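# Drive the loose cap screw into the bar, tighten

## Task

Thread the loose cap screw into the bar and tighten it with the hex key that matches it; the breadboard is loose, so at the end it has to be resting flat on the table.

## Robot and tools

Robot: two six-joint arms, left_arm and right_arm, each ending in a two-finger gripper whose fingers can fold. Joint order for every list, in calls and in results: waist, shoulder, elbow, forearm roll, wrist pitch, wrist roll. Wrist pitch is reversed on both arms: its numbers run opposite to the arm's own sign convention, so a stated range of -0.5 to 2.0 becomes -2.0 to 0.5 in what you send and read. Stated ranges (rad): waist, shoulder, forearm roll, wrist pitch, wrist roll -6.283 to 6.283; elbow -2.792 to 2.792. Real ends may differ by up to 0.010 rad; a target beyond an end is clipped, and the result may print "joint sent to its limit".

Frames: the scene frame has its origin at table-top height midway between the nominal arm bases, +z up, +x out over the table, left_arm on the +y side (not the image side). Calibrated bases: left_arm at (+0.093, +0.713, 0) m, quat_wxyz (+1.000, 0, 0, 0); right_arm at (-0.043, -0.614, 0) m, quat_wxyz (+1.000, 0, 0, +0.011). Each gripper's printed end_effector_position (m), end_effector_quat_wxyz and velocities (m/s, rad/s) are in that arm's own base frame and can be off by a few cm. The printed position is the centre of the closed pads (pads 66 mm long); gripper +z points along the fingers, y is the opening direction.

A row is 20 plain numbers: for left_arm 6 absolute joint target angles (rad), then gripper position, force_limit, speed, activate; then the same 10 for right_arm. Both arms always appear, even if one stays put. Gripper numbers lie in [-1, 1]. position: +1 fully open (140 mm), pads touch near -0.8, -1 closes until blocked. force_limit: grip strength (roughly 14 N at -1 to 58 N at +1 on narrow parts with a slow close); a faster closing speed grips much harder. speed: finger rate, about 30 mm/s at -1 up to 250 mm/s at +1. activate: keep 0; send 1 once only if fault reads 7 or 13 or a result requests it. To leave a gripper alone, repeat its last position, force_limit, speed. To hold a joint still, resend its "Joint targets" value.

Tools:
- execute_actions(actions, cameras): actions is a list of actions; each action is a table of up to 15 rows, one per 1/30 s step, the last row held to step 15. An empty list returns state plus all camera images and the scene number.
- move(target, speed, blend, stop_force, zero, blocking, cameras): target is one 20-number row or up to 15 rows; joints are absolute angles reached along synchronized joint paths (gripper tracks a curve, no collision avoidance). speed in rad/s, 0.004 to 3.92 (default 0.5), for the joint with the longest way. blend in rad rounds corners between rows. stop_force 10 to 80 N ends an arm's path when a push against its motion exceeds that (use a low speed; finger numbers must be equal across rows; not usable with blocking=false; may fail near singular poses). zero resets the force baseline (default true). blocking=false returns after about 0.5 s while the motion continues. The result adds a "move:" line: done, off_target, moving, held or fault.
- wait(seconds): lets time pass, 0 to 3600.
- stop(): brakes the current move.
- zoom_image(camera, region [x0,y0,x1,y1] pixels, at most 504 by 504): closer look at the latest image of cam_high, cam_low, cam_left_wrist or cam_right_wrist (each 672x504).
- clear_fault(arm): clears a reported torque or force fault on left_arm or right_arm.
- finished_scene(scene): ends the scene; the goal must already hold with the robot hands-off.

Results: Joint positions, Joint velocities, Joint targets (what joints are being driven to now), Tool commands, gripper position_measured (counts: 3 open, ~75 = 100 mm, 139 = 60 mm, 200 = 20 mm, 230 pads together), object_status (0 moving, 1 blocked opening, 2 blocked closing - a grip, 3 reached target or pads met), fault, Joint torques, External joint torques, Flange force along gripper x y z (includes held weight and noise), step readings, and warnings such as "joint command not followed" (clearance check between arms), MOTOR HOT, FAULT lines.

Gripping: close with position -1 and confirm object_status 2. Grip with the outer quarter of the pads near the fingertips; deeper grips can fold the fingers and slip or over-squeeze. Fingertips pushed into a surface fold easily. To tighten a grip, raise force_limit and nudge position to -0.98; to loosen, open and reclose slowly.

Avoid: any arm stop (torque limits waist/shoulder 312, elbow 147, wrist joints 41.4 N m; net force 144 N causes a force fault; too fast a tool causes a speed fault). Targets even slightly past firm contact can fault a stiff arm. No collisions between arms or closing a gripper on the other's fingers. Do not slam fixed things, drop or release moving parts, tip the breadboard, or let anything leave the table. Long stretched holds heat motors, which can brake an arm for 30 to 60 s. Loose objects may get nudged occasionally.

Each tool is called after "Call:" as name(argument=value, ...) on one line, values as JSON.

## Session

Call:
execute_actions(actions=[])

Scene clock: 0.00 s.
left_arm: end_effector_position=(+0.5011, -0.7102, +0.1046) position_measured=3 object_status=3 fault=0 end_effector_quat_wxyz=(+0.018, +0.941, -0.205, +0.270) | right_arm: end_effector_position=(+0.6788, +0.3459, +0.1353) position_measured=3 object_status=3 fault=0 end_effector_quat_wxyz=(-0.338, +0.197, +0.904, +0.170)
Joint positions: left_arm=[-1.149 0.47 1.704 0.659 -0.705 0.397] | right_arm=[0.189 0.678 1.383 0.566 -1.635 -1.081]
Joint velocities: within noise
Joint torques (N m): no reading
External joint torques (N m): no reading
Flange force (N): no reading
Joint targets: left_arm=[-1.149 0.470 1.704 0.659 -0.705 0.397] | right_arm=[0.189 0.678 1.383 0.566 -1.635 -1.081]
Tool commands: left_gripper/position=+1.0 left_gripper/force_limit=+1.0 left_gripper/speed=+1.0 left_gripper/activate=+0.0 right_gripper/position=+1.0 right_gripper/force_limit=+1.0 right_gripper/speed=+1.0 right_gripper/activate=+0.0

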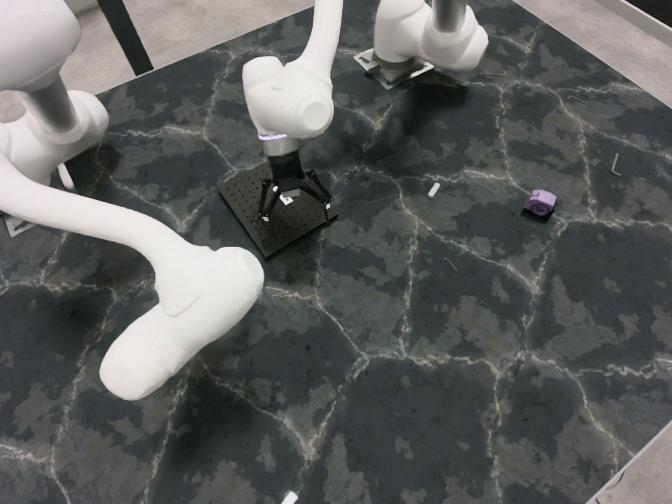

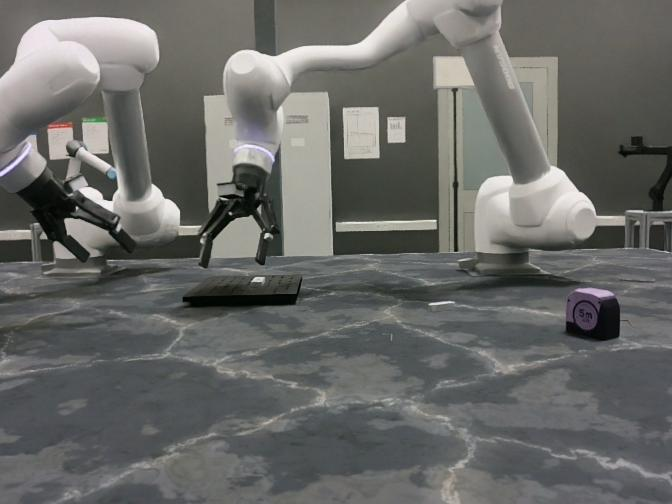

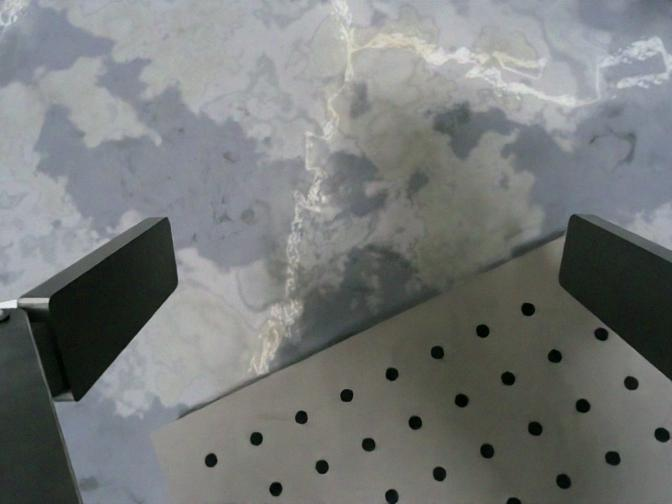

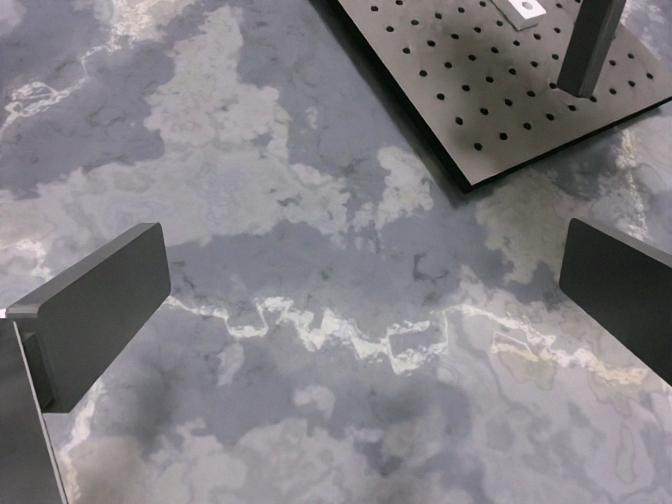

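Call:
zoom_image(camera="cam_high", region=[200, 150, 360, 270])

Call:
zoom_image(camera="cam_high", region=[400, 150, 560, 290])

Call:
zoom_image(camera="cam_high", region=[540, 60, 670, 190])

Call:
zoom_image(camera="cam_high", region=[200, 400, 340, 504])

Call:
zoom_image(camera="cam_low", region=[360, 260, 560, 360])

Call:
zoom_image(camera="cam_low", region=[170, 260, 320, 320])

Scaled by 3.150 from the camera's image (finer frame: 960x720).

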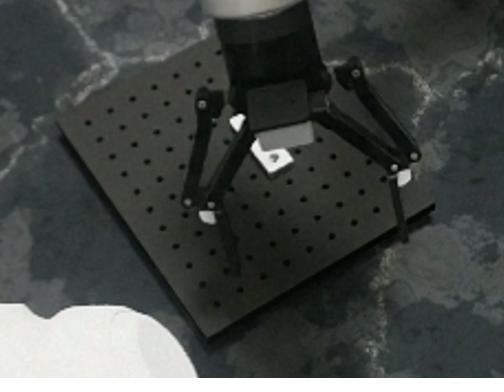

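Scaled by 3.150 from the camera's image (finer frame: 960x720).

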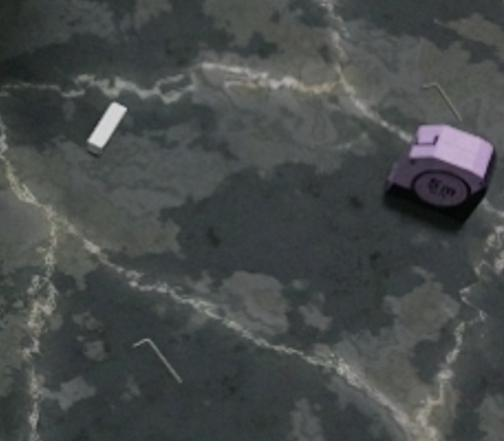

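Scaled by 3.877 from the camera's image (finer frame: 960x720).

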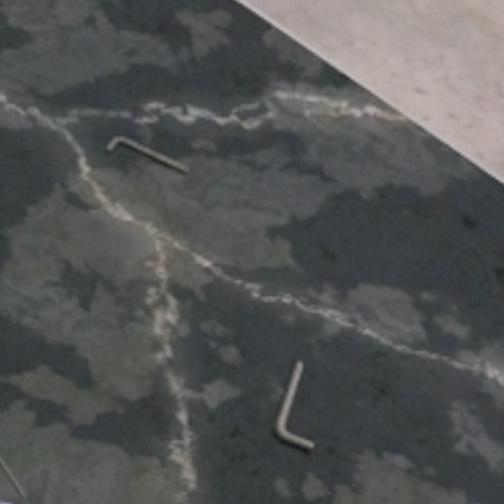

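Scaled by 3.600 from the camera's image (finer frame: 960x720).

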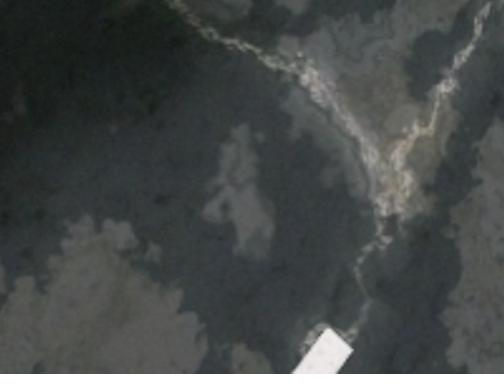

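Scaled by 2.520 from the camera's image (finer frame: 960x720).

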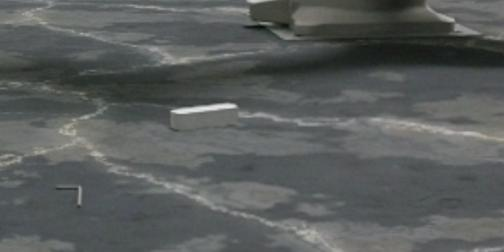

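Scaled by 3.360 from the camera's image (finer frame: 960x720).

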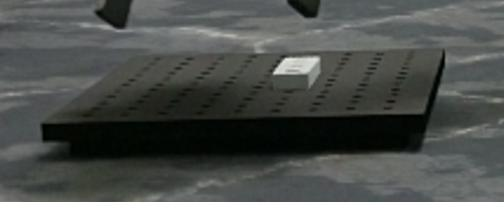

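Call:
move(target=[-0.975,0.3415,1.328,0,-1.472,0.596,1,1,1,0,0.144,-0.151,1.872,0,-1.421,-1.43,1,1,1,0], cameras=["all"])

Scene clock: 79.37 s.
left_arm: end_effector_position=(+0.4573, -0.6130, +0.3490) position_measured=3 object_status=3 fault=0 end_effector_quat_wxyz=(+0.000, +1.000, +0.000, +0.000) | right_arm: end_effector_position=(+0.4496, +0.1001, +0.3492) position_measured=3 object_status=3 fault=0 end_effector_quat_wxyz=(+0.000, -0.002, +1.000, +0.000)
Joint positions: left_arm=[-0.975 0.342 1.328 0 -1.472 0.596] | right_arm=[0.144 -0.151 1.872 0 -1.421 -1.43]
Joint torques (N m): left_arm=[-0.93 -77.89 -42.47 4.44 0.46 -0.13] | right_arm=[3.15 -25.6 -44.89 4.21 -0.19 0.04]
External joint torques (N m): left_arm=[0.77 0.13 -0.02 -0.04 -0.43 0.13] | right_arm=[-3.19 -0.25 3.67 0.02 0.14 -0.04]
Flange force (N): left_arm=[1.3 -0.2 -0.8] | right_arm=[4.4 -8.1 6.1]
Joint targets: left_arm=[-0.975 0.342 1.328 0.000 -1.472 0.596] | right_arm=[0.144 -0.151 1.872 0.000 -1.421 -1.430]
move: done

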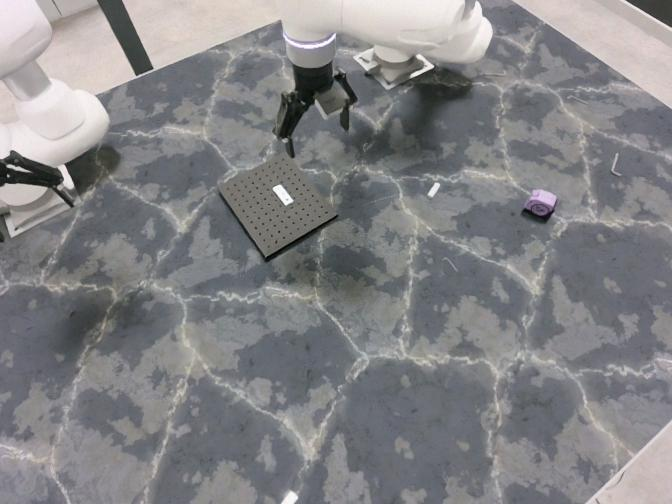

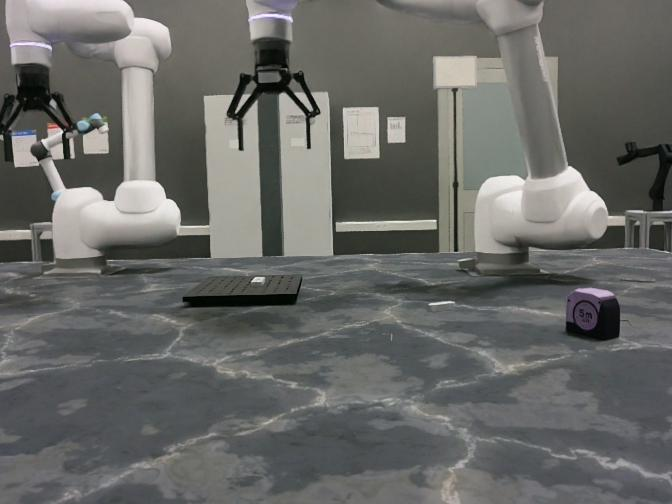

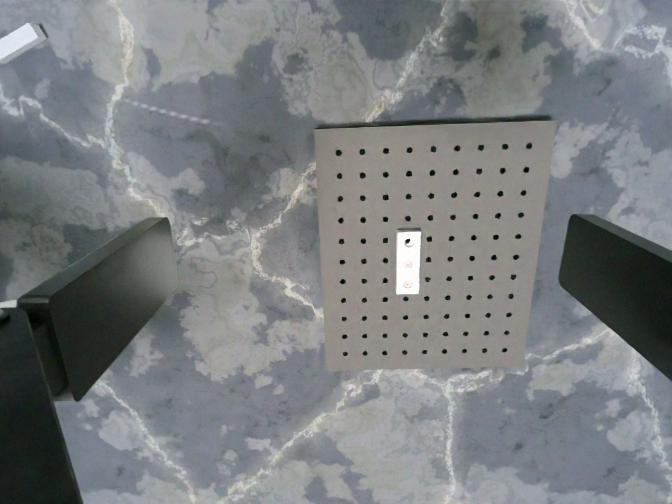

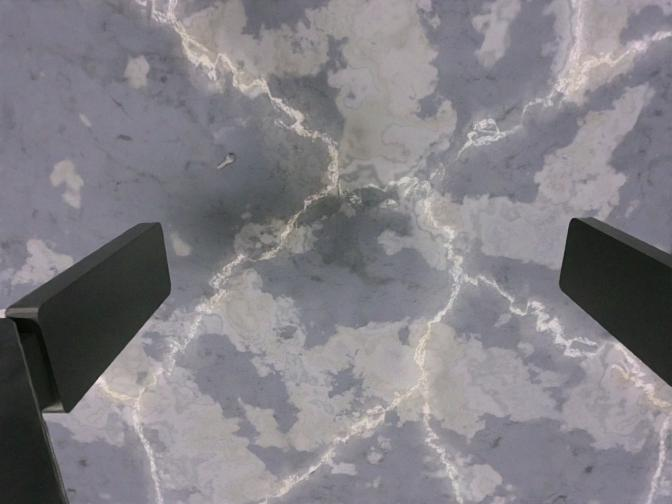

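Call:
zoom_image(camera="cam_right_wrist", region=[190, 130, 270, 190])

Call:
zoom_image(camera="cam_left_wrist", region=[300, 110, 570, 380])

Call:
zoom_image(camera="cam_left_wrist", region=[370, 210, 450, 310])

Scaled by 6.300 from the camera's image (finer frame: 960x720).

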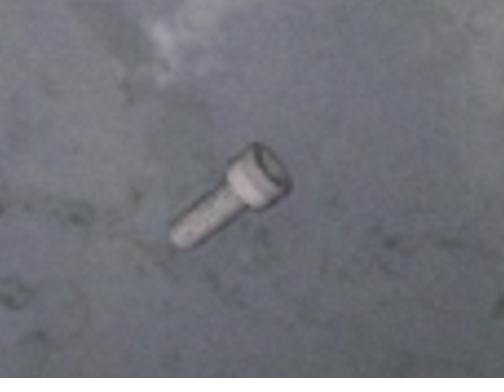

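Scaled by 1.867 from the camera's image (finer frame: 960x720).

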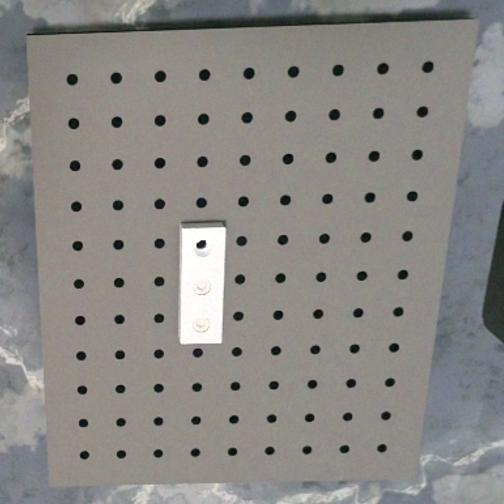

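Scaled by 5.040 from the camera's image (finer frame: 960x720).

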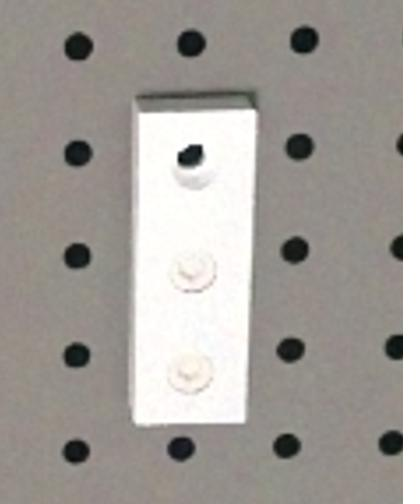

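Call:
move(target=[-1.080,0.4596,1.4326,0,-1.2494,0.491,-1,1,1,0,-0.118,-0.178,2.079,0,-1.241,-1.692,-1,1,1,0], cameras=["cam_left_wrist","cam_right_wrist","cam_high"])

Call:
wait(seconds=2, cameras=["cam_left_wrist","cam_right_wrist"])

Scene clock: 126.33 s.
left_arm: end_effector_position=(+0.4100, -0.6941, +0.1991) position_measured=236 object_status=3 fault=0 end_effector_quat_wxyz=(+0.000, +1.000, +0.000, +0.000) | right_arm: end_effector_position=(+0.4201, -0.0150, +0.2490) position_measured=236 object_status=3 fault=0 end_effector_quat_wxyz=(+0.000, -0.002, +1.000, +0.000)
Joint positions: left_arm=[-1.08 0.46 1.433 0 -1.249 0.491] | right_arm=[-0.118 -0.178 2.079 0 -1.241 -1.692]
Joint torques (N m): left_arm=[-1.52 -88.5 -40.81 4.12 0.36 -0.09] | right_arm=[2.85 -21.37 -43.05 4.15 -0.29 0.21]
External joint torques (N m): left_arm=[1.32 1.26 0.24 0.07 -0.33 0.09] | right_arm=[-2.78 0.15 3.7 -0.11 0.24 -0.21]
Flange force (N): left_arm=[2.4 0.6 0.4] | right_arm=[5.6 -6.9 5.8]
Joint targets: left_arm=[-1.080 0.460 1.433 0.000 -1.249 0.491] | right_arm=[-0.118 -0.178 2.079 0.000 -1.241 -1.692]
move: done
Images, in order (width x height): cam_high 672x504, cam_left_wrist 672x504, cam_right_wrist 672x504.

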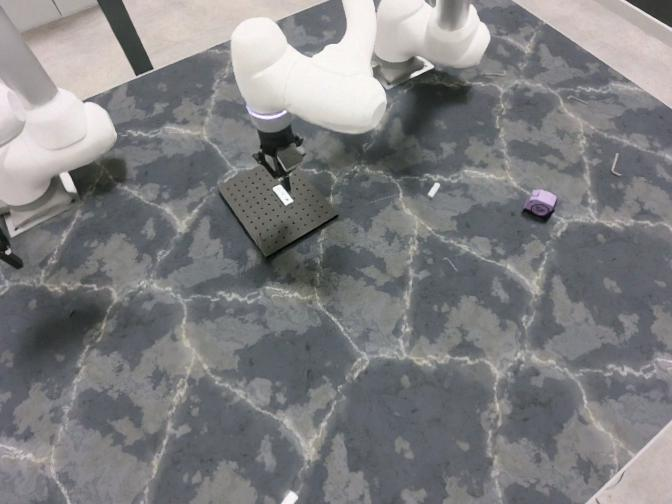

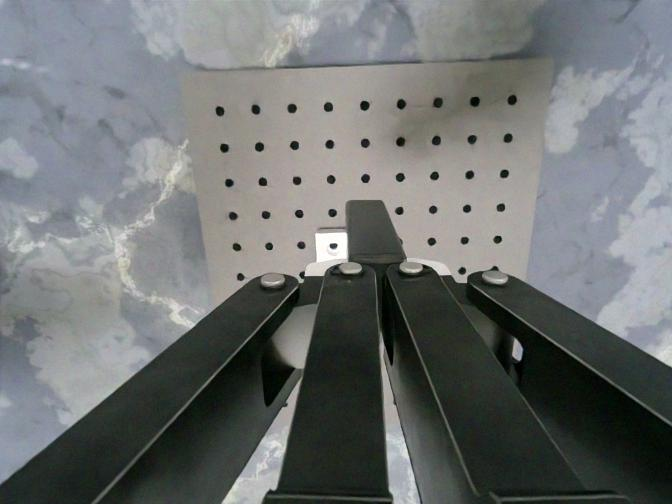

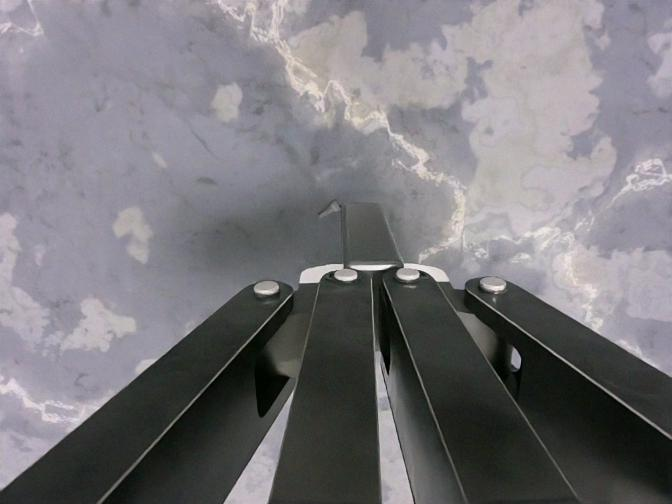

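Scene clock: 128.33 s.
left_arm: end_effector_position=(+0.4100, -0.6941, +0.1990) position_measured=236 object_status=3 fault=0 end_effector_quat_wxyz=(+0.000, +1.000, +0.000, +0.000) | right_arm: end_effector_position=(+0.4200, -0.0151, +0.2489) position_measured=236 object_status=3 fault=0 end_effector_quat_wxyz=(+0.000, -0.002, +1.000, +0.000)
Joint positions: left_arm=[-1.08 0.46 1.433 0 -1.249 0.491] | right_arm=[-0.118 -0.178 2.079 0 -1.241 -1.692]
Joint torques (N m): left_arm=[-1.34 -87.12 -40.51 4.09 0.31 -0.17] | right_arm=[3.48 -21.37 -42.83 4.04 -0.28 -0.05]
External joint torques (N m): left_arm=[1.22 -0.2 -0.01 0.1 -0.29 0.17] | right_arm=[-3.4 -0.45 3.37 0.01 0.22 0.05]
Flange force (N): left_arm=[1.5 -0.9 -0.6] | right_arm=[6.3 -7.7 5.0]
Joint targets: left_arm=[-1.080 0.460 1.433 0.000 -1.249 0.491] | right_arm=[-0.118 -0.178 2.079 0.000 -1.241 -1.692]
Tool commands: left_gripper/position=-1.0 left_gripper/force_limit=+1.0 left_gripper/speed=+1.0 left_gripper/activate=+0.0 right_gripper/position=-1.0 right_gripper/force_limit=+1.0 right_gripper/speed=+1.0 right_gripper/activate=+0.0
wait: 2.00 s; at rest by 0.17 s

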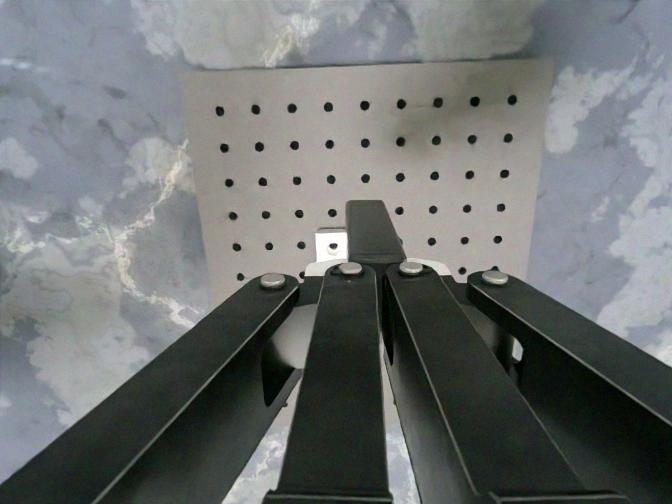

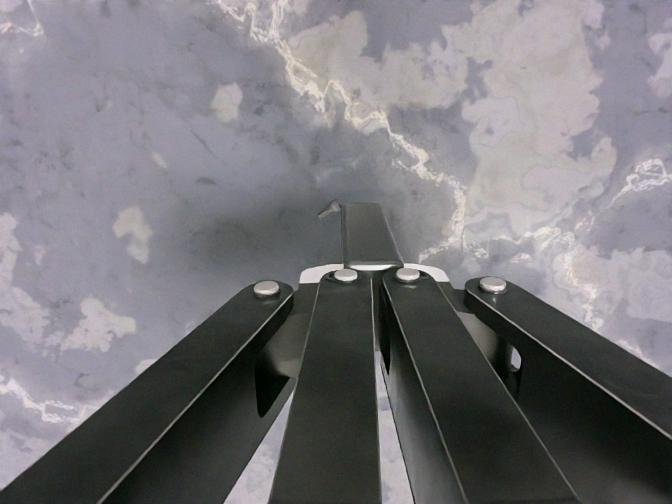

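Call:
move(target=[-1.080,0.4596,1.4326,0,-1.2494,0.491,-1,1,1,0,-0.152,0.024,2.158,0,-0.960,-0.805,-0.2,1,1,0], cameras=["cam_right_wrist"])

Call:
zoom_image(camera="cam_right_wrist", region=[200, 60, 480, 270])

Scene clock: 246.83 s.
left_arm: end_effector_position=(+0.4100, -0.6941, +0.1990) position_measured=236 object_status=3 fault=0 end_effector_quat_wxyz=(+0.000, +1.000, +0.000, +0.000) | right_arm: end_effector_position=(+0.4723, -0.0374, +0.1190) position_measured=154 object_status=3 fault=0 end_effector_quat_wxyz=(+0.000, +0.443, +0.897, +0.000)
Joint positions: left_arm=[-1.08 0.46 1.433 0 -1.249 0.491] | right_arm=[-0.152 0.024 2.158 0 -0.96 -0.805]
Joint torques (N m): left_arm=[-1.15 -87.46 -40.49 4.11 0.41 -0.17] | right_arm=[2.33 -36.96 -36.98 3.6 -0.19 -0.3]
External joint torques (N m): left_arm=[0.92 0.05 -0.12 0.09 -0.38 0.17] | right_arm=[-2.34 0.31 2.68 -0.06 0.18 0.3]
Flange force (N): left_arm=[1.5 -0.1 -0.7] | right_arm=[-0.4 -6.0 3.5]
Joint targets: left_arm=[-1.080 0.460 1.433 0.000 -1.249 0.491] | right_arm=[-0.152 0.024 2.158 0.000 -0.960 -0.805]
move: done

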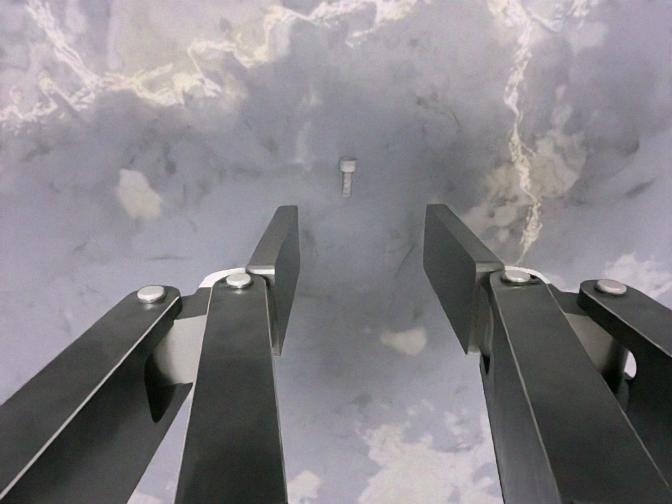

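Scaled by 1.800 from the camera's image (finer frame: 960x720).

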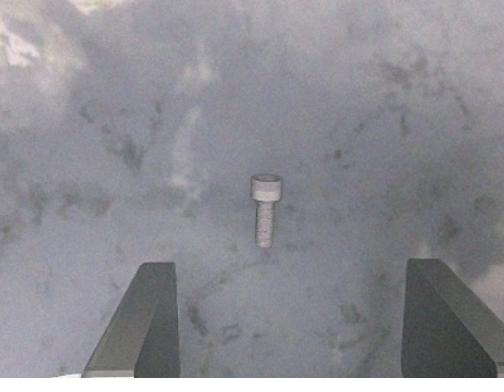

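Call:
move(target=[-1.080,0.4596,1.4326,0,-1.2494,0.491,-1,1,1,0,-0.1945,0.1483,2.192,0,-0.8011,-0.8475,-1,1,1,0])

Call:
move(target=[-1.080,0.4596,1.4326,0,-1.2494,0.491,-1,1,1,0,-0.1945,0.1726,2.2052,0,-0.7638,-0.8475,-1,1,1,0], speed=0.02, stop_force=12, cameras=["cam_right_wrist"])

Scene clock: 273.83 s.
left_arm: end_effector_position=(+0.4100, -0.6941, +0.1990) position_measured=236 object_status=3 fault=0 end_effector_quat_wxyz=(+0.000, +1.000, +0.000, +0.000) | right_arm: end_effector_position=(+0.4906, -0.0615, +0.0443) position_measured=236 object_status=3 fault=0 end_effector_quat_wxyz=(+0.000, +0.443, +0.897, +0.000)
Joint positions: left_arm=[-1.08 0.46 1.433 0 -1.249 0.491] | right_arm=[-0.194 0.148 2.192 0 -0.801 -0.847]
Joint torques (N m): left_arm=[-0.95 -87.25 -40.59 4.12 0.35 -0.13] | right_arm=[2.99 -47.99 -32.57 3.14 0.03 0.04]
External joint torques (N m): left_arm=[0.77 -0.07 0.04 0.08 -0.32 0.13] | right_arm=[-2.96 2.67 2.71 -0.05 -0.07 -0.04]
Flange force (N): left_arm=[1.0 -0.5 -0.5] | right_arm=[-3.4 -5.2 5.7]
Joint targets: left_arm=[-1.080 0.460 1.433 0.000 -1.249 0.491] | right_arm=[-0.195 0.148 2.192 0.000 -0.801 -0.848]
move: done

Scene clock: 275.67 s.
left_arm: end_effector_position=(+0.4100, -0.6941, +0.1990) position_measured=236 object_status=3 fault=0 end_effector_quat_wxyz=(+0.000, +1.000, +0.000, +0.000) | right_arm: end_effector_position=(+0.4906, -0.0615, +0.0331) position_measured=236 object_status=3 fault=0 end_effector_quat_wxyz=(+0.000, +0.443, +0.897, +0.000)
Joint positions: left_arm=[-1.08 0.46 1.433 0 -1.249 0.491] | right_arm=[-0.195 0.164 2.201 0 -0.777 -0.848]
Joint torques (N m): left_arm=[-1.26 -87.36 -40.48 4.07 0.33 -0.1] | right_arm=[2.92 -30.72 -24.16 3.32 2.24 -0.07]
External joint torques (N m): left_arm=[0.73 0.18 -0.06 0.11 -0.3 0.1] | right_arm=[-2.85 -15.67 -5.07 -0.29 -2.27 0.07]
Flange force (N): left_arm=[1.2 0.1 -0.5] | right_arm=[4.8 -12.9 -31.1]
Joint targets: left_arm=[-1.080 0.460 1.433 0.000 -1.249 0.491] | right_arm=[-0.195 0.164 2.201 0.000 -0.777 -0.848]
move: contact (right_arm); right_arm: the wrist pitch is farthest, 0.013 rad from its target

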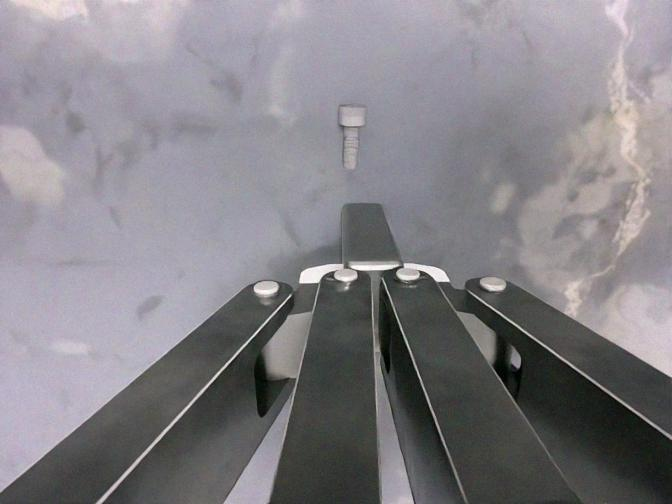

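Call:
move(target=[[-1.080,0.4596,1.4326,0,-1.2494,0.491,-1,1,1,0,-0.1719,0.1014,2.2116,0,-0.8286,-0.8249,-0.45,-1,0,0],[-1.080,0.4596,1.4326,0,-1.2494,0.491,-1,1,1,0,-0.1719,0.1360,2.2317,0,-0.7739,-0.8249,-0.45,-1,0,0]], speed=0.3, cameras=["cam_right_wrist"])

Call:
zoom_image(camera="cam_right_wrist", region=[260, 110, 460, 280])

Scene clock: 292.30 s.
left_arm: end_effector_position=(+0.4100, -0.6941, +0.1990) position_measured=236 object_status=3 fault=0 end_effector_quat_wxyz=(+0.000, +1.000, +0.000, +0.000) | right_arm: end_effector_position=(+0.4737, -0.0472, +0.0345) position_measured=186 object_status=3 fault=0 end_effector_quat_wxyz=(+0.000, +0.443, +0.897, +0.000)
Joint positions: left_arm=[-1.08 0.46 1.433 0 -1.249 0.491] | right_arm=[-0.172 0.136 2.232 0 -0.774 -0.825]
Joint torques (N m): left_arm=[-0.93 -87.45 -40.58 4.06 0.39 -0.17] | right_arm=[2.36 -45.45 -31.89 3.07 -0.06 -0.11]
External joint torques (N m): left_arm=[0.72 0.07 0 0.13 -0.36 0.17] | right_arm=[-2.41 2.13 2.9 -0.07 0.02 0.11]
Flange force (N): left_arm=[1.2 -0.2 -0.5] | right_arm=[-1.9 -5.0 5.4]
Joint targets: left_arm=[-1.080 0.460 1.433 0.000 -1.249 0.491] | right_arm=[-0.172 0.136 2.232 0.000 -0.774 -0.825]
move: done

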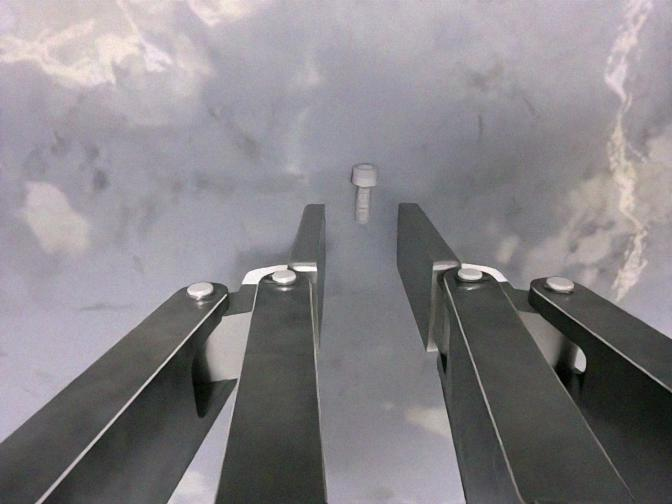

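Scaled by 2.520 from the camera's image (finer frame: 960x720).

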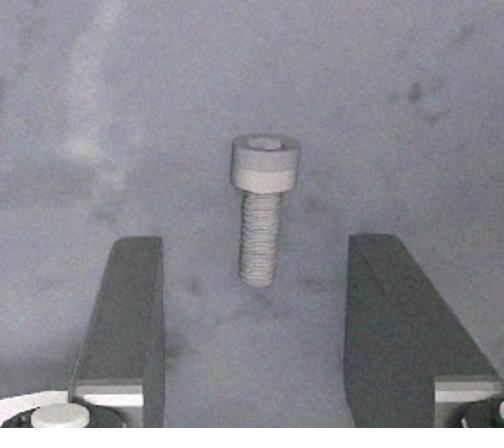

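Call:
move(target=[-1.080,0.4596,1.4326,0,-1.2494,0.491,-1,1,1,0,-0.1719,0.1360,2.2317,0,-0.7739,-0.8249,-1,-0.1,-1,0], cameras=["cam_right_wrist"])

Call:
zoom_image(camera="cam_right_wrist", region=[260, 110, 460, 280])

Scene clock: 298.17 s.
left_arm: end_effector_position=(+0.4100, -0.6941, +0.1990) position_measured=236 object_status=3 fault=0 end_effector_quat_wxyz=(+0.000, +1.000, +0.000, +0.000) | right_arm: end_effector_position=(+0.4737, -0.0472, +0.0345) position_measured=223 object_status=0 fault=0 end_effector_quat_wxyz=(+0.000, +0.443, +0.897, +0.000)
Joint positions: left_arm=[-1.08 0.46 1.433 0 -1.249 0.491] | right_arm=[-0.172 0.136 2.232 0 -0.774 -0.825]
Joint torques (N m): left_arm=[-1.02 -87.2 -40.55 4.1 0.35 -0.14] | right_arm=[3.36 -43.31 -31.32 3.12 -0.15 -0.15]
External joint torques (N m): left_arm=[0.69 0.07 0.06 0.09 -0.33 0.14] | right_arm=[-3.54 0.14 2.25 -0.11 0.12 0.15]
Flange force (N): left_arm=[1.0 -0.3 -0.4] | right_arm=[-2.3 -8.0 2.2]
Joint targets: left_arm=[-1.080 0.460 1.433 0.000 -1.249 0.491] | right_arm=[-0.172 0.136 2.232 0.000 -0.774 -0.825]
move: done

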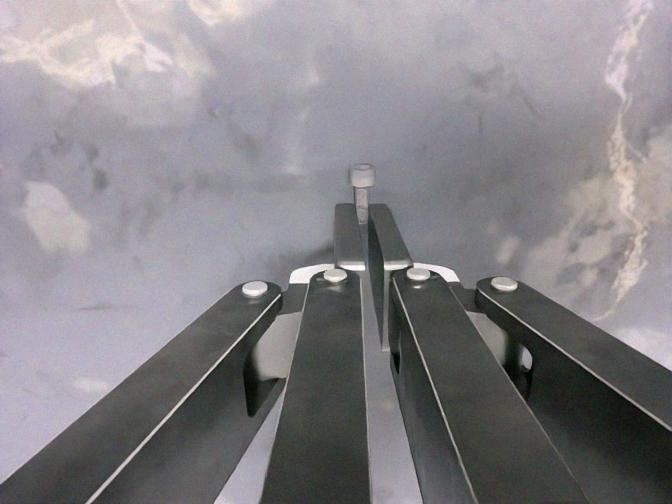

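Scaled by 2.520 from the camera's image (finer frame: 960x720).

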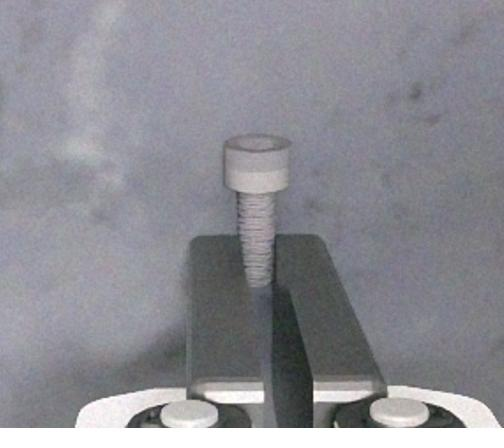

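Call:
move(target=[-1.1152,0.3788,1.0972,0,-1.6656,-0.3947,-0.3,-0.1,0,0,-0.1719,-0.0039,2.1224,0,-1.0231,-0.8249,-1,-0.1,-1,0])

Call:
move(target=[-1.1152,0.3788,1.0972,0,-1.6656,-0.3947,-0.3,-0.1,0,0,0.8283,0.1668,2.2929,0,0.8889,1.5708,-1,-0.1,-1,0], cameras=["all"])

Call:
zoom_image(camera="cam_left_wrist", region=[260, 60, 460, 260])

Call:
zoom_image(camera="cam_right_wrist", region=[260, 110, 460, 280])

Scene clock: 344.10 s.
left_arm: end_effector_position=(+0.3767, -0.6904, +0.4489) position_measured=167 object_status=3 fault=0 end_effector_quat_wxyz=(+0.000, +0.911, +0.412, +0.000) | right_arm: end_effector_position=(+0.4737, -0.0472, +0.1489) position_measured=223 object_status=2 fault=0 end_effector_quat_wxyz=(+0.000, +0.443, +0.897, +0.000)
Joint positions: left_arm=[-1.115 0.379 1.097 0 -1.666 -0.395] | right_arm=[-0.172 -0.004 2.122 0 -1.023 -0.825]
Joint torques (N m): left_arm=[-0.98 -81.38 -42.41 4.28 0.33 -0.01] | right_arm=[2.8 -36 -38.55 3.76 -0.15 -0.03]
External joint torques (N m): left_arm=[0.86 -0.12 -0.11 0.13 -0.34 0.01] | right_arm=[-2.86 1.03 3.08 -0.09 0.12 0.03]
Flange force (N): left_arm=[0.9 0.7 -0.8] | right_arm=[-1.8 -6.8 4.7]
Joint targets: left_arm=[-1.115 0.379 1.097 0.000 -1.666 -0.395] | right_arm=[-0.172 -0.004 2.122 0.000 -1.023 -0.825]
move: done

Scene clock: 349.40 s.
left_arm: end_effector_position=(+0.3767, -0.6904, +0.4489) position_measured=167 object_status=3 fault=0 end_effector_quat_wxyz=(+0.000, +0.911, +0.412, +0.000) | right_arm: end_effector_position=(+0.5072, +0.6037, +0.3299) position_measured=223 object_status=2 fault=0 end_effector_quat_wxyz=(-0.285, +0.647, +0.285, +0.647)
Joint positions: left_arm=[-1.115 0.379 1.097 0 -1.666 -0.395] | right_arm=[0.828 0.167 2.293 0 0.889 1.571]
Joint torques (N m): left_arm=[-0.82 -81.68 -42.33 4.31 0.32 -0.14] | right_arm=[2.86 -46.71 -31.93 2.76 2.74 -0.43]
External joint torques (N m): left_arm=[0.61 0.27 -0.18 0.09 -0.33 0.14] | right_arm=[-2.85 0.37 2.93 -0.06 0.02 0.43]
Flange force (N): left_arm=[0.5 1.5 -1.0] | right_arm=[-2.7 7.5 -4.6]
Joint targets: left_arm=[-1.115 0.379 1.097 0.000 -1.666 -0.395] | right_arm=[0.828 0.167 2.293 0.000 0.889 1.571]
move: done

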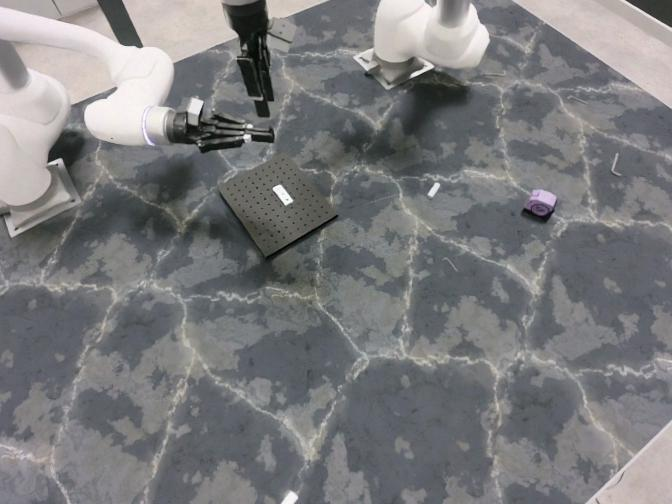

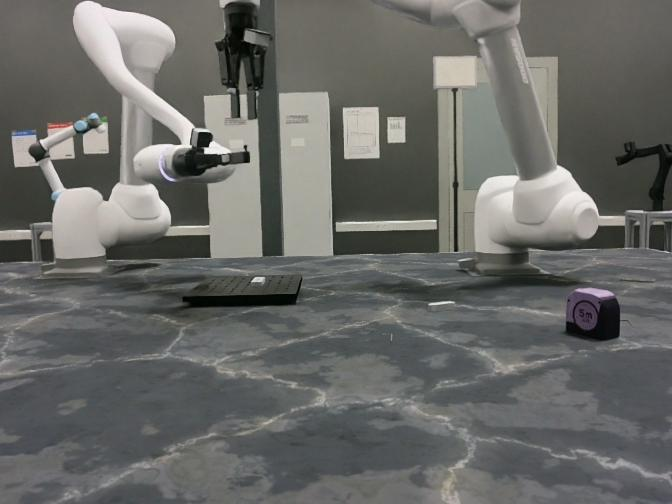

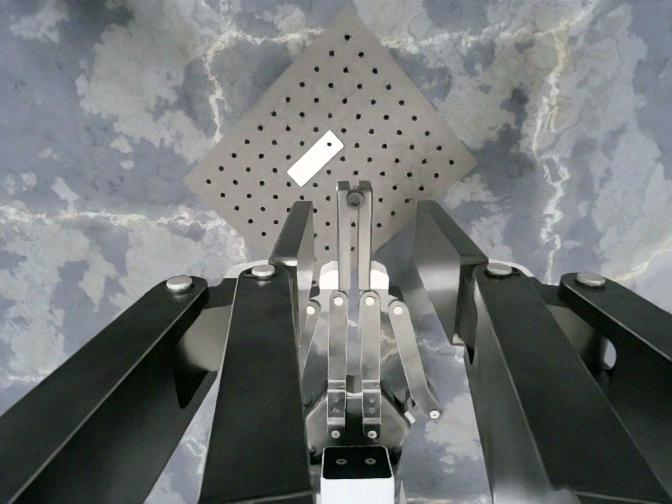

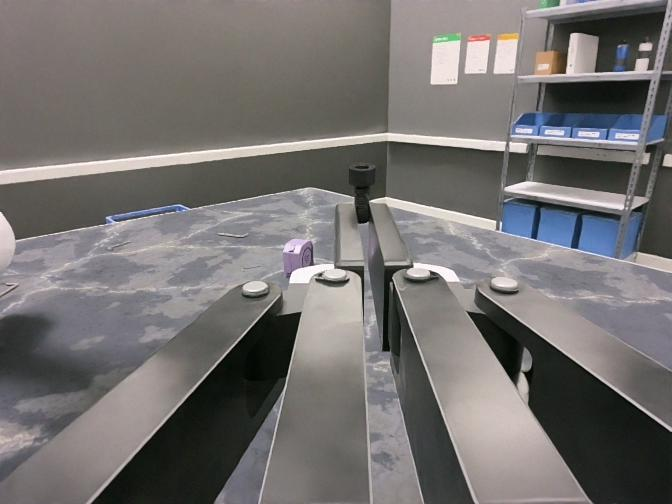

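Scaled by 2.520 from the camera's image (finer frame: 960x720).

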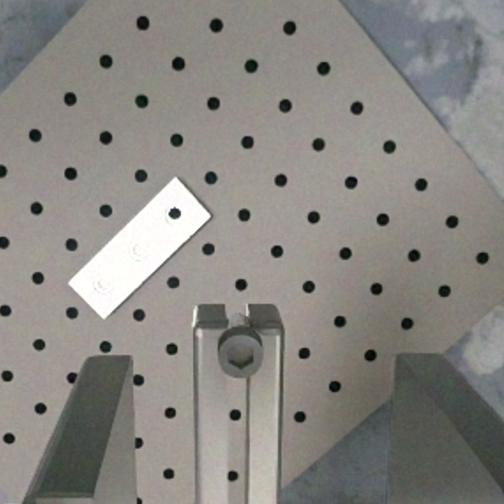

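Scaled by 2.520 from the camera's image (finer frame: 960x720).

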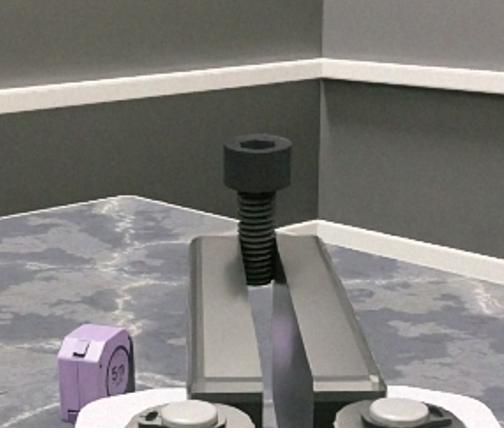

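Call:
move(target=[[-1.1157,0.3730,1.2226,0,-1.5460,-0.3952,-0.3,-0.1,0,0,0.8283,0.1668,2.2929,0,0.8889,1.5708,-1,-0.1,-1,0],[-1.1157,0.3730,1.2226,0,-1.5460,-0.3952,-1,-0.1,-1,0,0.8283,0.1668,2.2929,0,0.8889,1.5708,-1,-0.1,-1,0]], speed=0.15, cameras=["cam_right_wrist","cam_left_wrist"])

Call:
zoom_image(camera="cam_right_wrist", region=[260, 110, 460, 280])

Scene clock: 368.17 s.
left_arm: end_effector_position=(+0.3759, -0.6897, +0.3835) position_measured=217 object_status=0 fault=0 end_effector_quat_wxyz=(+0.000, +0.911, +0.412, +0.000) | right_arm: end_effector_position=(+0.5072, +0.6037, +0.3299) position_measured=223 object_status=2 fault=0 end_effector_quat_wxyz=(-0.285, +0.647, +0.285, +0.647)
Joint positions: left_arm=[-1.116 0.373 1.223 0 -1.546 -0.395] | right_arm=[0.828 0.167 2.293 0 0.889 1.571]
Joint torques (N m): left_arm=[0.11 -79.82 -43.17 4.9 1.5 -0.19] | right_arm=[6 -47.5 -32.91 1.67 3.16 -0.18]
External joint torques (N m): left_arm=[-0.43 -1.18 0.48 -0.48 -1.5 0.19] | right_arm=[-5.72 1.27 3.97 1.01 -0.41 0.18]
Flange force (N): left_arm=[0.5 -2.1 -1.9] | right_arm=[-3.9 10.4 -5.1]
Joint targets: left_arm=[-1.116 0.373 1.223 0.000 -1.546 -0.395] | right_arm=[0.828 0.167 2.293 0.000 0.889 1.571]
move: done
Images, in order (width x height): cam_left_wrist 672x504, cam_right_wrist 672x504.

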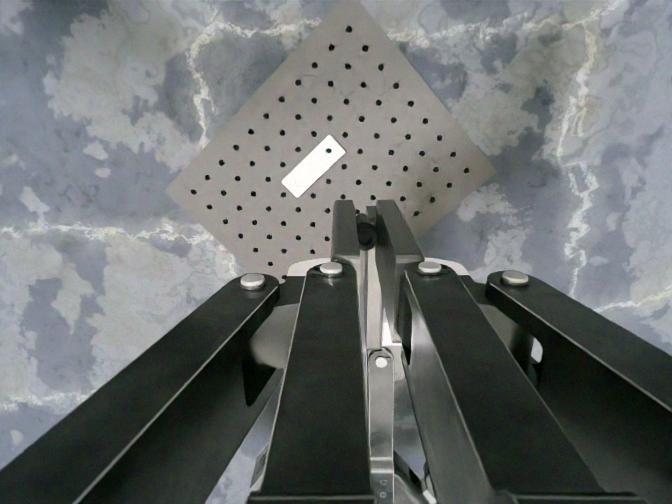

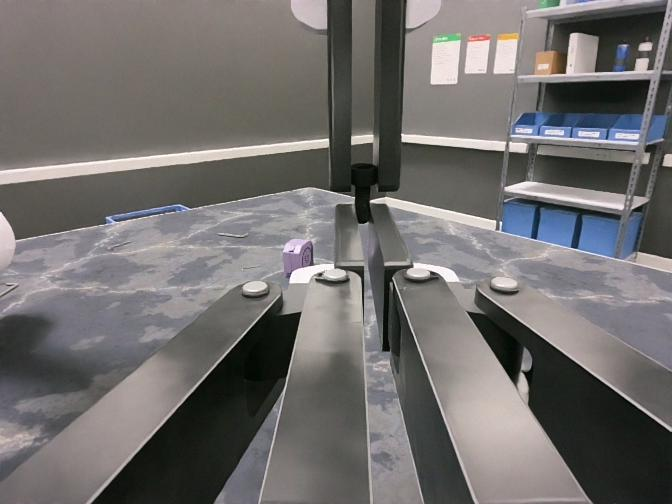

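Scaled by 2.520 from the camera's image (finer frame: 960x720).

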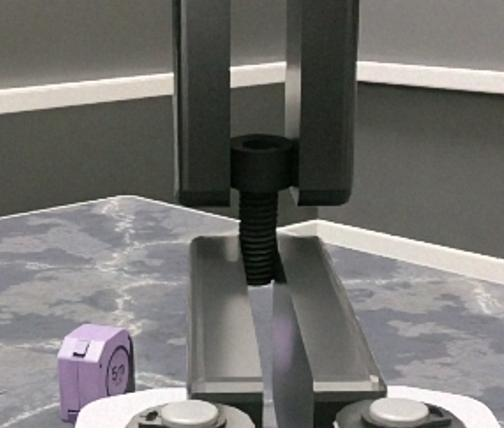

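Call:
move(target=[[-1.1157,0.3730,1.2226,0,-1.5460,-0.3952,-1,-0.1,-1,0,0.8283,0.1668,2.2929,0,0.8889,1.5708,-0.4,-0.1,-0.8,0],[-1.1157,0.3730,1.2226,0,-1.5460,-0.3952,-1,-0.1,-1,0,0.8283,0.0969,2.3788,0,0.9049,1.5708,-0.4,-0.1,-0.8,0],[-1.1157,0.3730,1.2226,0,-1.5460,-0.3952,-1,-0.1,-1,0,0.8283,-0.0702,2.5497,0,0.9087,1.5708,-0.4,-0.1,-0.8,0]], speed=0.3)

Call:
move(target=[-1.1157,0.3730,1.2226,0,-1.5460,-0.3952,-1,-0.1,-1,0,0,-0.0702,2.5497,0,0,1.5708,-0.4,-0.1,-0.8,0], cameras=["cam_left_wrist"])

Call:
zoom_image(camera="cam_left_wrist", region=[260, 110, 460, 280])

Scene clock: 381.23 s.
left_arm: end_effector_position=(+0.3759, -0.6897, +0.3835) position_measured=217 object_status=2 fault=0 end_effector_quat_wxyz=(+0.000, +0.911, +0.412, +0.000) | right_arm: end_effector_position=(+0.4024, +0.4895, +0.3301) position_measured=179 object_status=3 fault=0 end_effector_quat_wxyz=(-0.285, +0.647, +0.285, +0.647)
Joint positions: left_arm=[-1.116 0.373 1.223 0 -1.546 -0.395] | right_arm=[0.828 -0.07 2.55 0 0.909 1.571]
Joint torques (N m): left_arm=[-1.07 -81.85 -42.85 4.33 0.33 -0.1] | right_arm=[2.63 -20.64 -29.34 2.78 2.58 -0.11]
External joint torques (N m): left_arm=[0.69 0.84 0.19 0.09 -0.34 0.1] | right_arm=[-2.5 -0.51 1.22 -0.18 0.16 0.11]
Flange force (N): left_arm=[0.5 1.5 -0.2] | right_arm=[-0.5 9.7 -2.8]
Joint targets: left_arm=[-1.116 0.373 1.223 0.000 -1.546 -0.395] | right_arm=[0.828 -0.070 2.550 0.000 0.909 1.571]
move: done

Scene clock: 383.57 s.
left_arm: end_effector_position=(+0.3759, -0.6897, +0.3835) position_measured=217 object_status=2 fault=0 end_effector_quat_wxyz=(+0.000, +0.911, +0.412, +0.000) | right_arm: end_effector_position=(+0.5046, +0.0345, +0.0678) position_measured=179 object_status=3 fault=0 end_effector_quat_wxyz=(+0.000, +0.946, +0.000, +0.325)
Joint positions: left_arm=[-1.116 0.373 1.223 0 -1.546 -0.395] | right_arm=[0 -0.07 2.55 0 0 1.571]
Joint torques (N m): left_arm=[-1.01 -81.56 -42.86 4.31 0.35 -0.16] | right_arm=[3.13 -20.18 -29.79 2.71 1.64 -0.06]
External joint torques (N m): left_arm=[0.65 0.43 0.11 0.11 -0.35 0.16] | right_arm=[-2.95 -0.37 2.5 -0.09 0.1 0.06]
Flange force (N): left_arm=[0.7 1.1 -0.4] | right_arm=[0.0 0.0 0.0]
Joint targets: left_arm=[-1.116 0.373 1.223 0.000 -1.546 -0.395] | right_arm=[0.000 -0.070 2.550 0.000 0.000 1.571]
move: done

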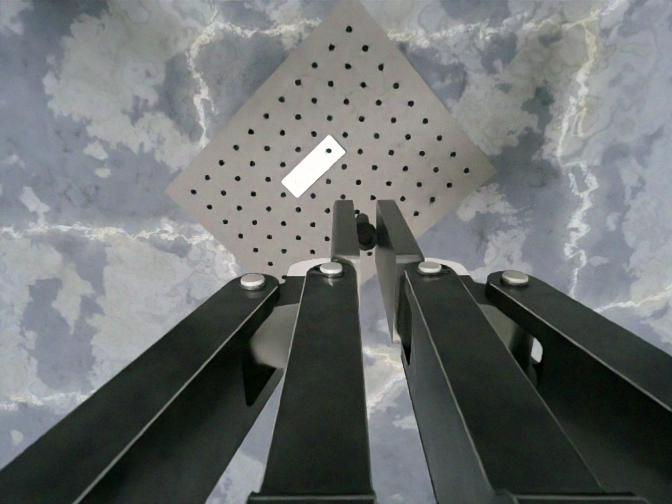

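Scaled by 2.520 from the camera's image (finer frame: 960x720).

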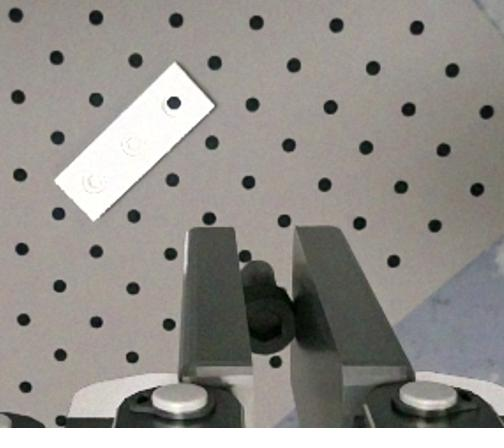

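Call:
move(target=[-1.1263,0.4589,1.5993,0,-1.0834,-5.8387,-1,-0.1,-1,0,0,-0.0702,2.5497,0,0,1.5708,-0.4,-0.1,-0.8,0], speed=1.0, cameras=["cam_left_wrist"])

Call:
zoom_image(camera="cam_left_wrist", region=[260, 110, 460, 280])

Scene clock: 414.17 s.
left_arm: end_effector_position=(+0.3616, -0.6790, +0.1140) position_measured=217 object_status=2 fault=0 end_effector_quat_wxyz=(+0.000, +1.000, +0.000, +0.000) | right_arm: end_effector_position=(+0.5046, +0.0345, +0.0678) position_measured=179 object_status=3 fault=0 end_effector_quat_wxyz=(+0.000, +0.946, +0.000, +0.325)
Joint positions: left_arm=[-1.126 0.459 1.599 0 -1.083 -5.839] | right_arm=[0 -0.07 2.55 0 0 1.571]
Joint torques (N m): left_arm=[-1.03 -84.59 -37.75 3.83 0.37 0.01] | right_arm=[2.77 -20.22 -29.93 2.69 1.53 -0.08]
External joint torques (N m): left_arm=[0.58 0.13 -0.06 0.07 -0.34 -0.01] | right_arm=[-2.6 -0.2 2.72 -0.08 0.2 0.08]
Flange force (N): left_arm=[0.9 0.2 -0.5] | right_arm=[0.0 0.0 0.0]
Joint targets: left_arm=[-1.126 0.459 1.599 0.000 -1.083 -5.839] | right_arm=[0.000 -0.070 2.550 0.000 0.000 1.571]
move: done

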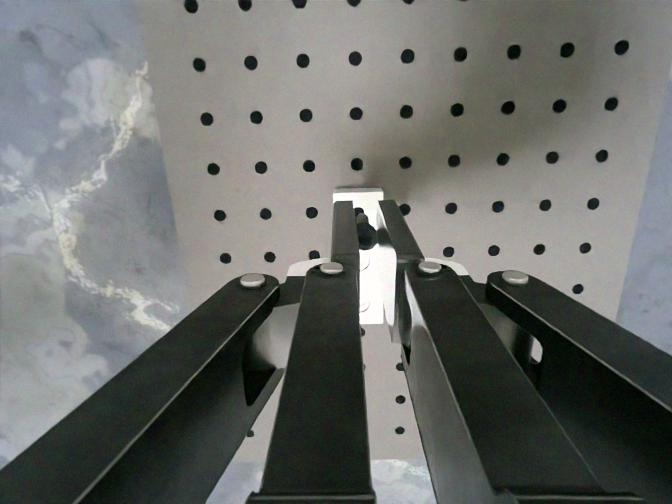

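Scaled by 2.520 from the camera's image (finer frame: 960x720).

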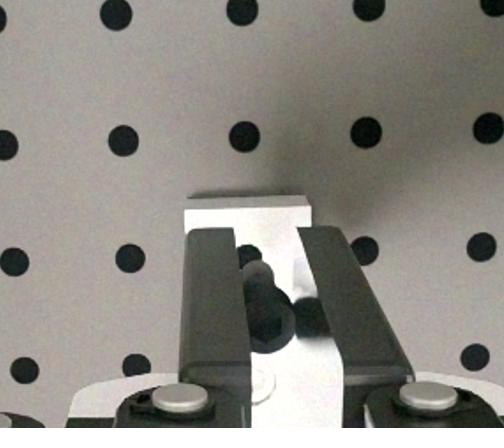

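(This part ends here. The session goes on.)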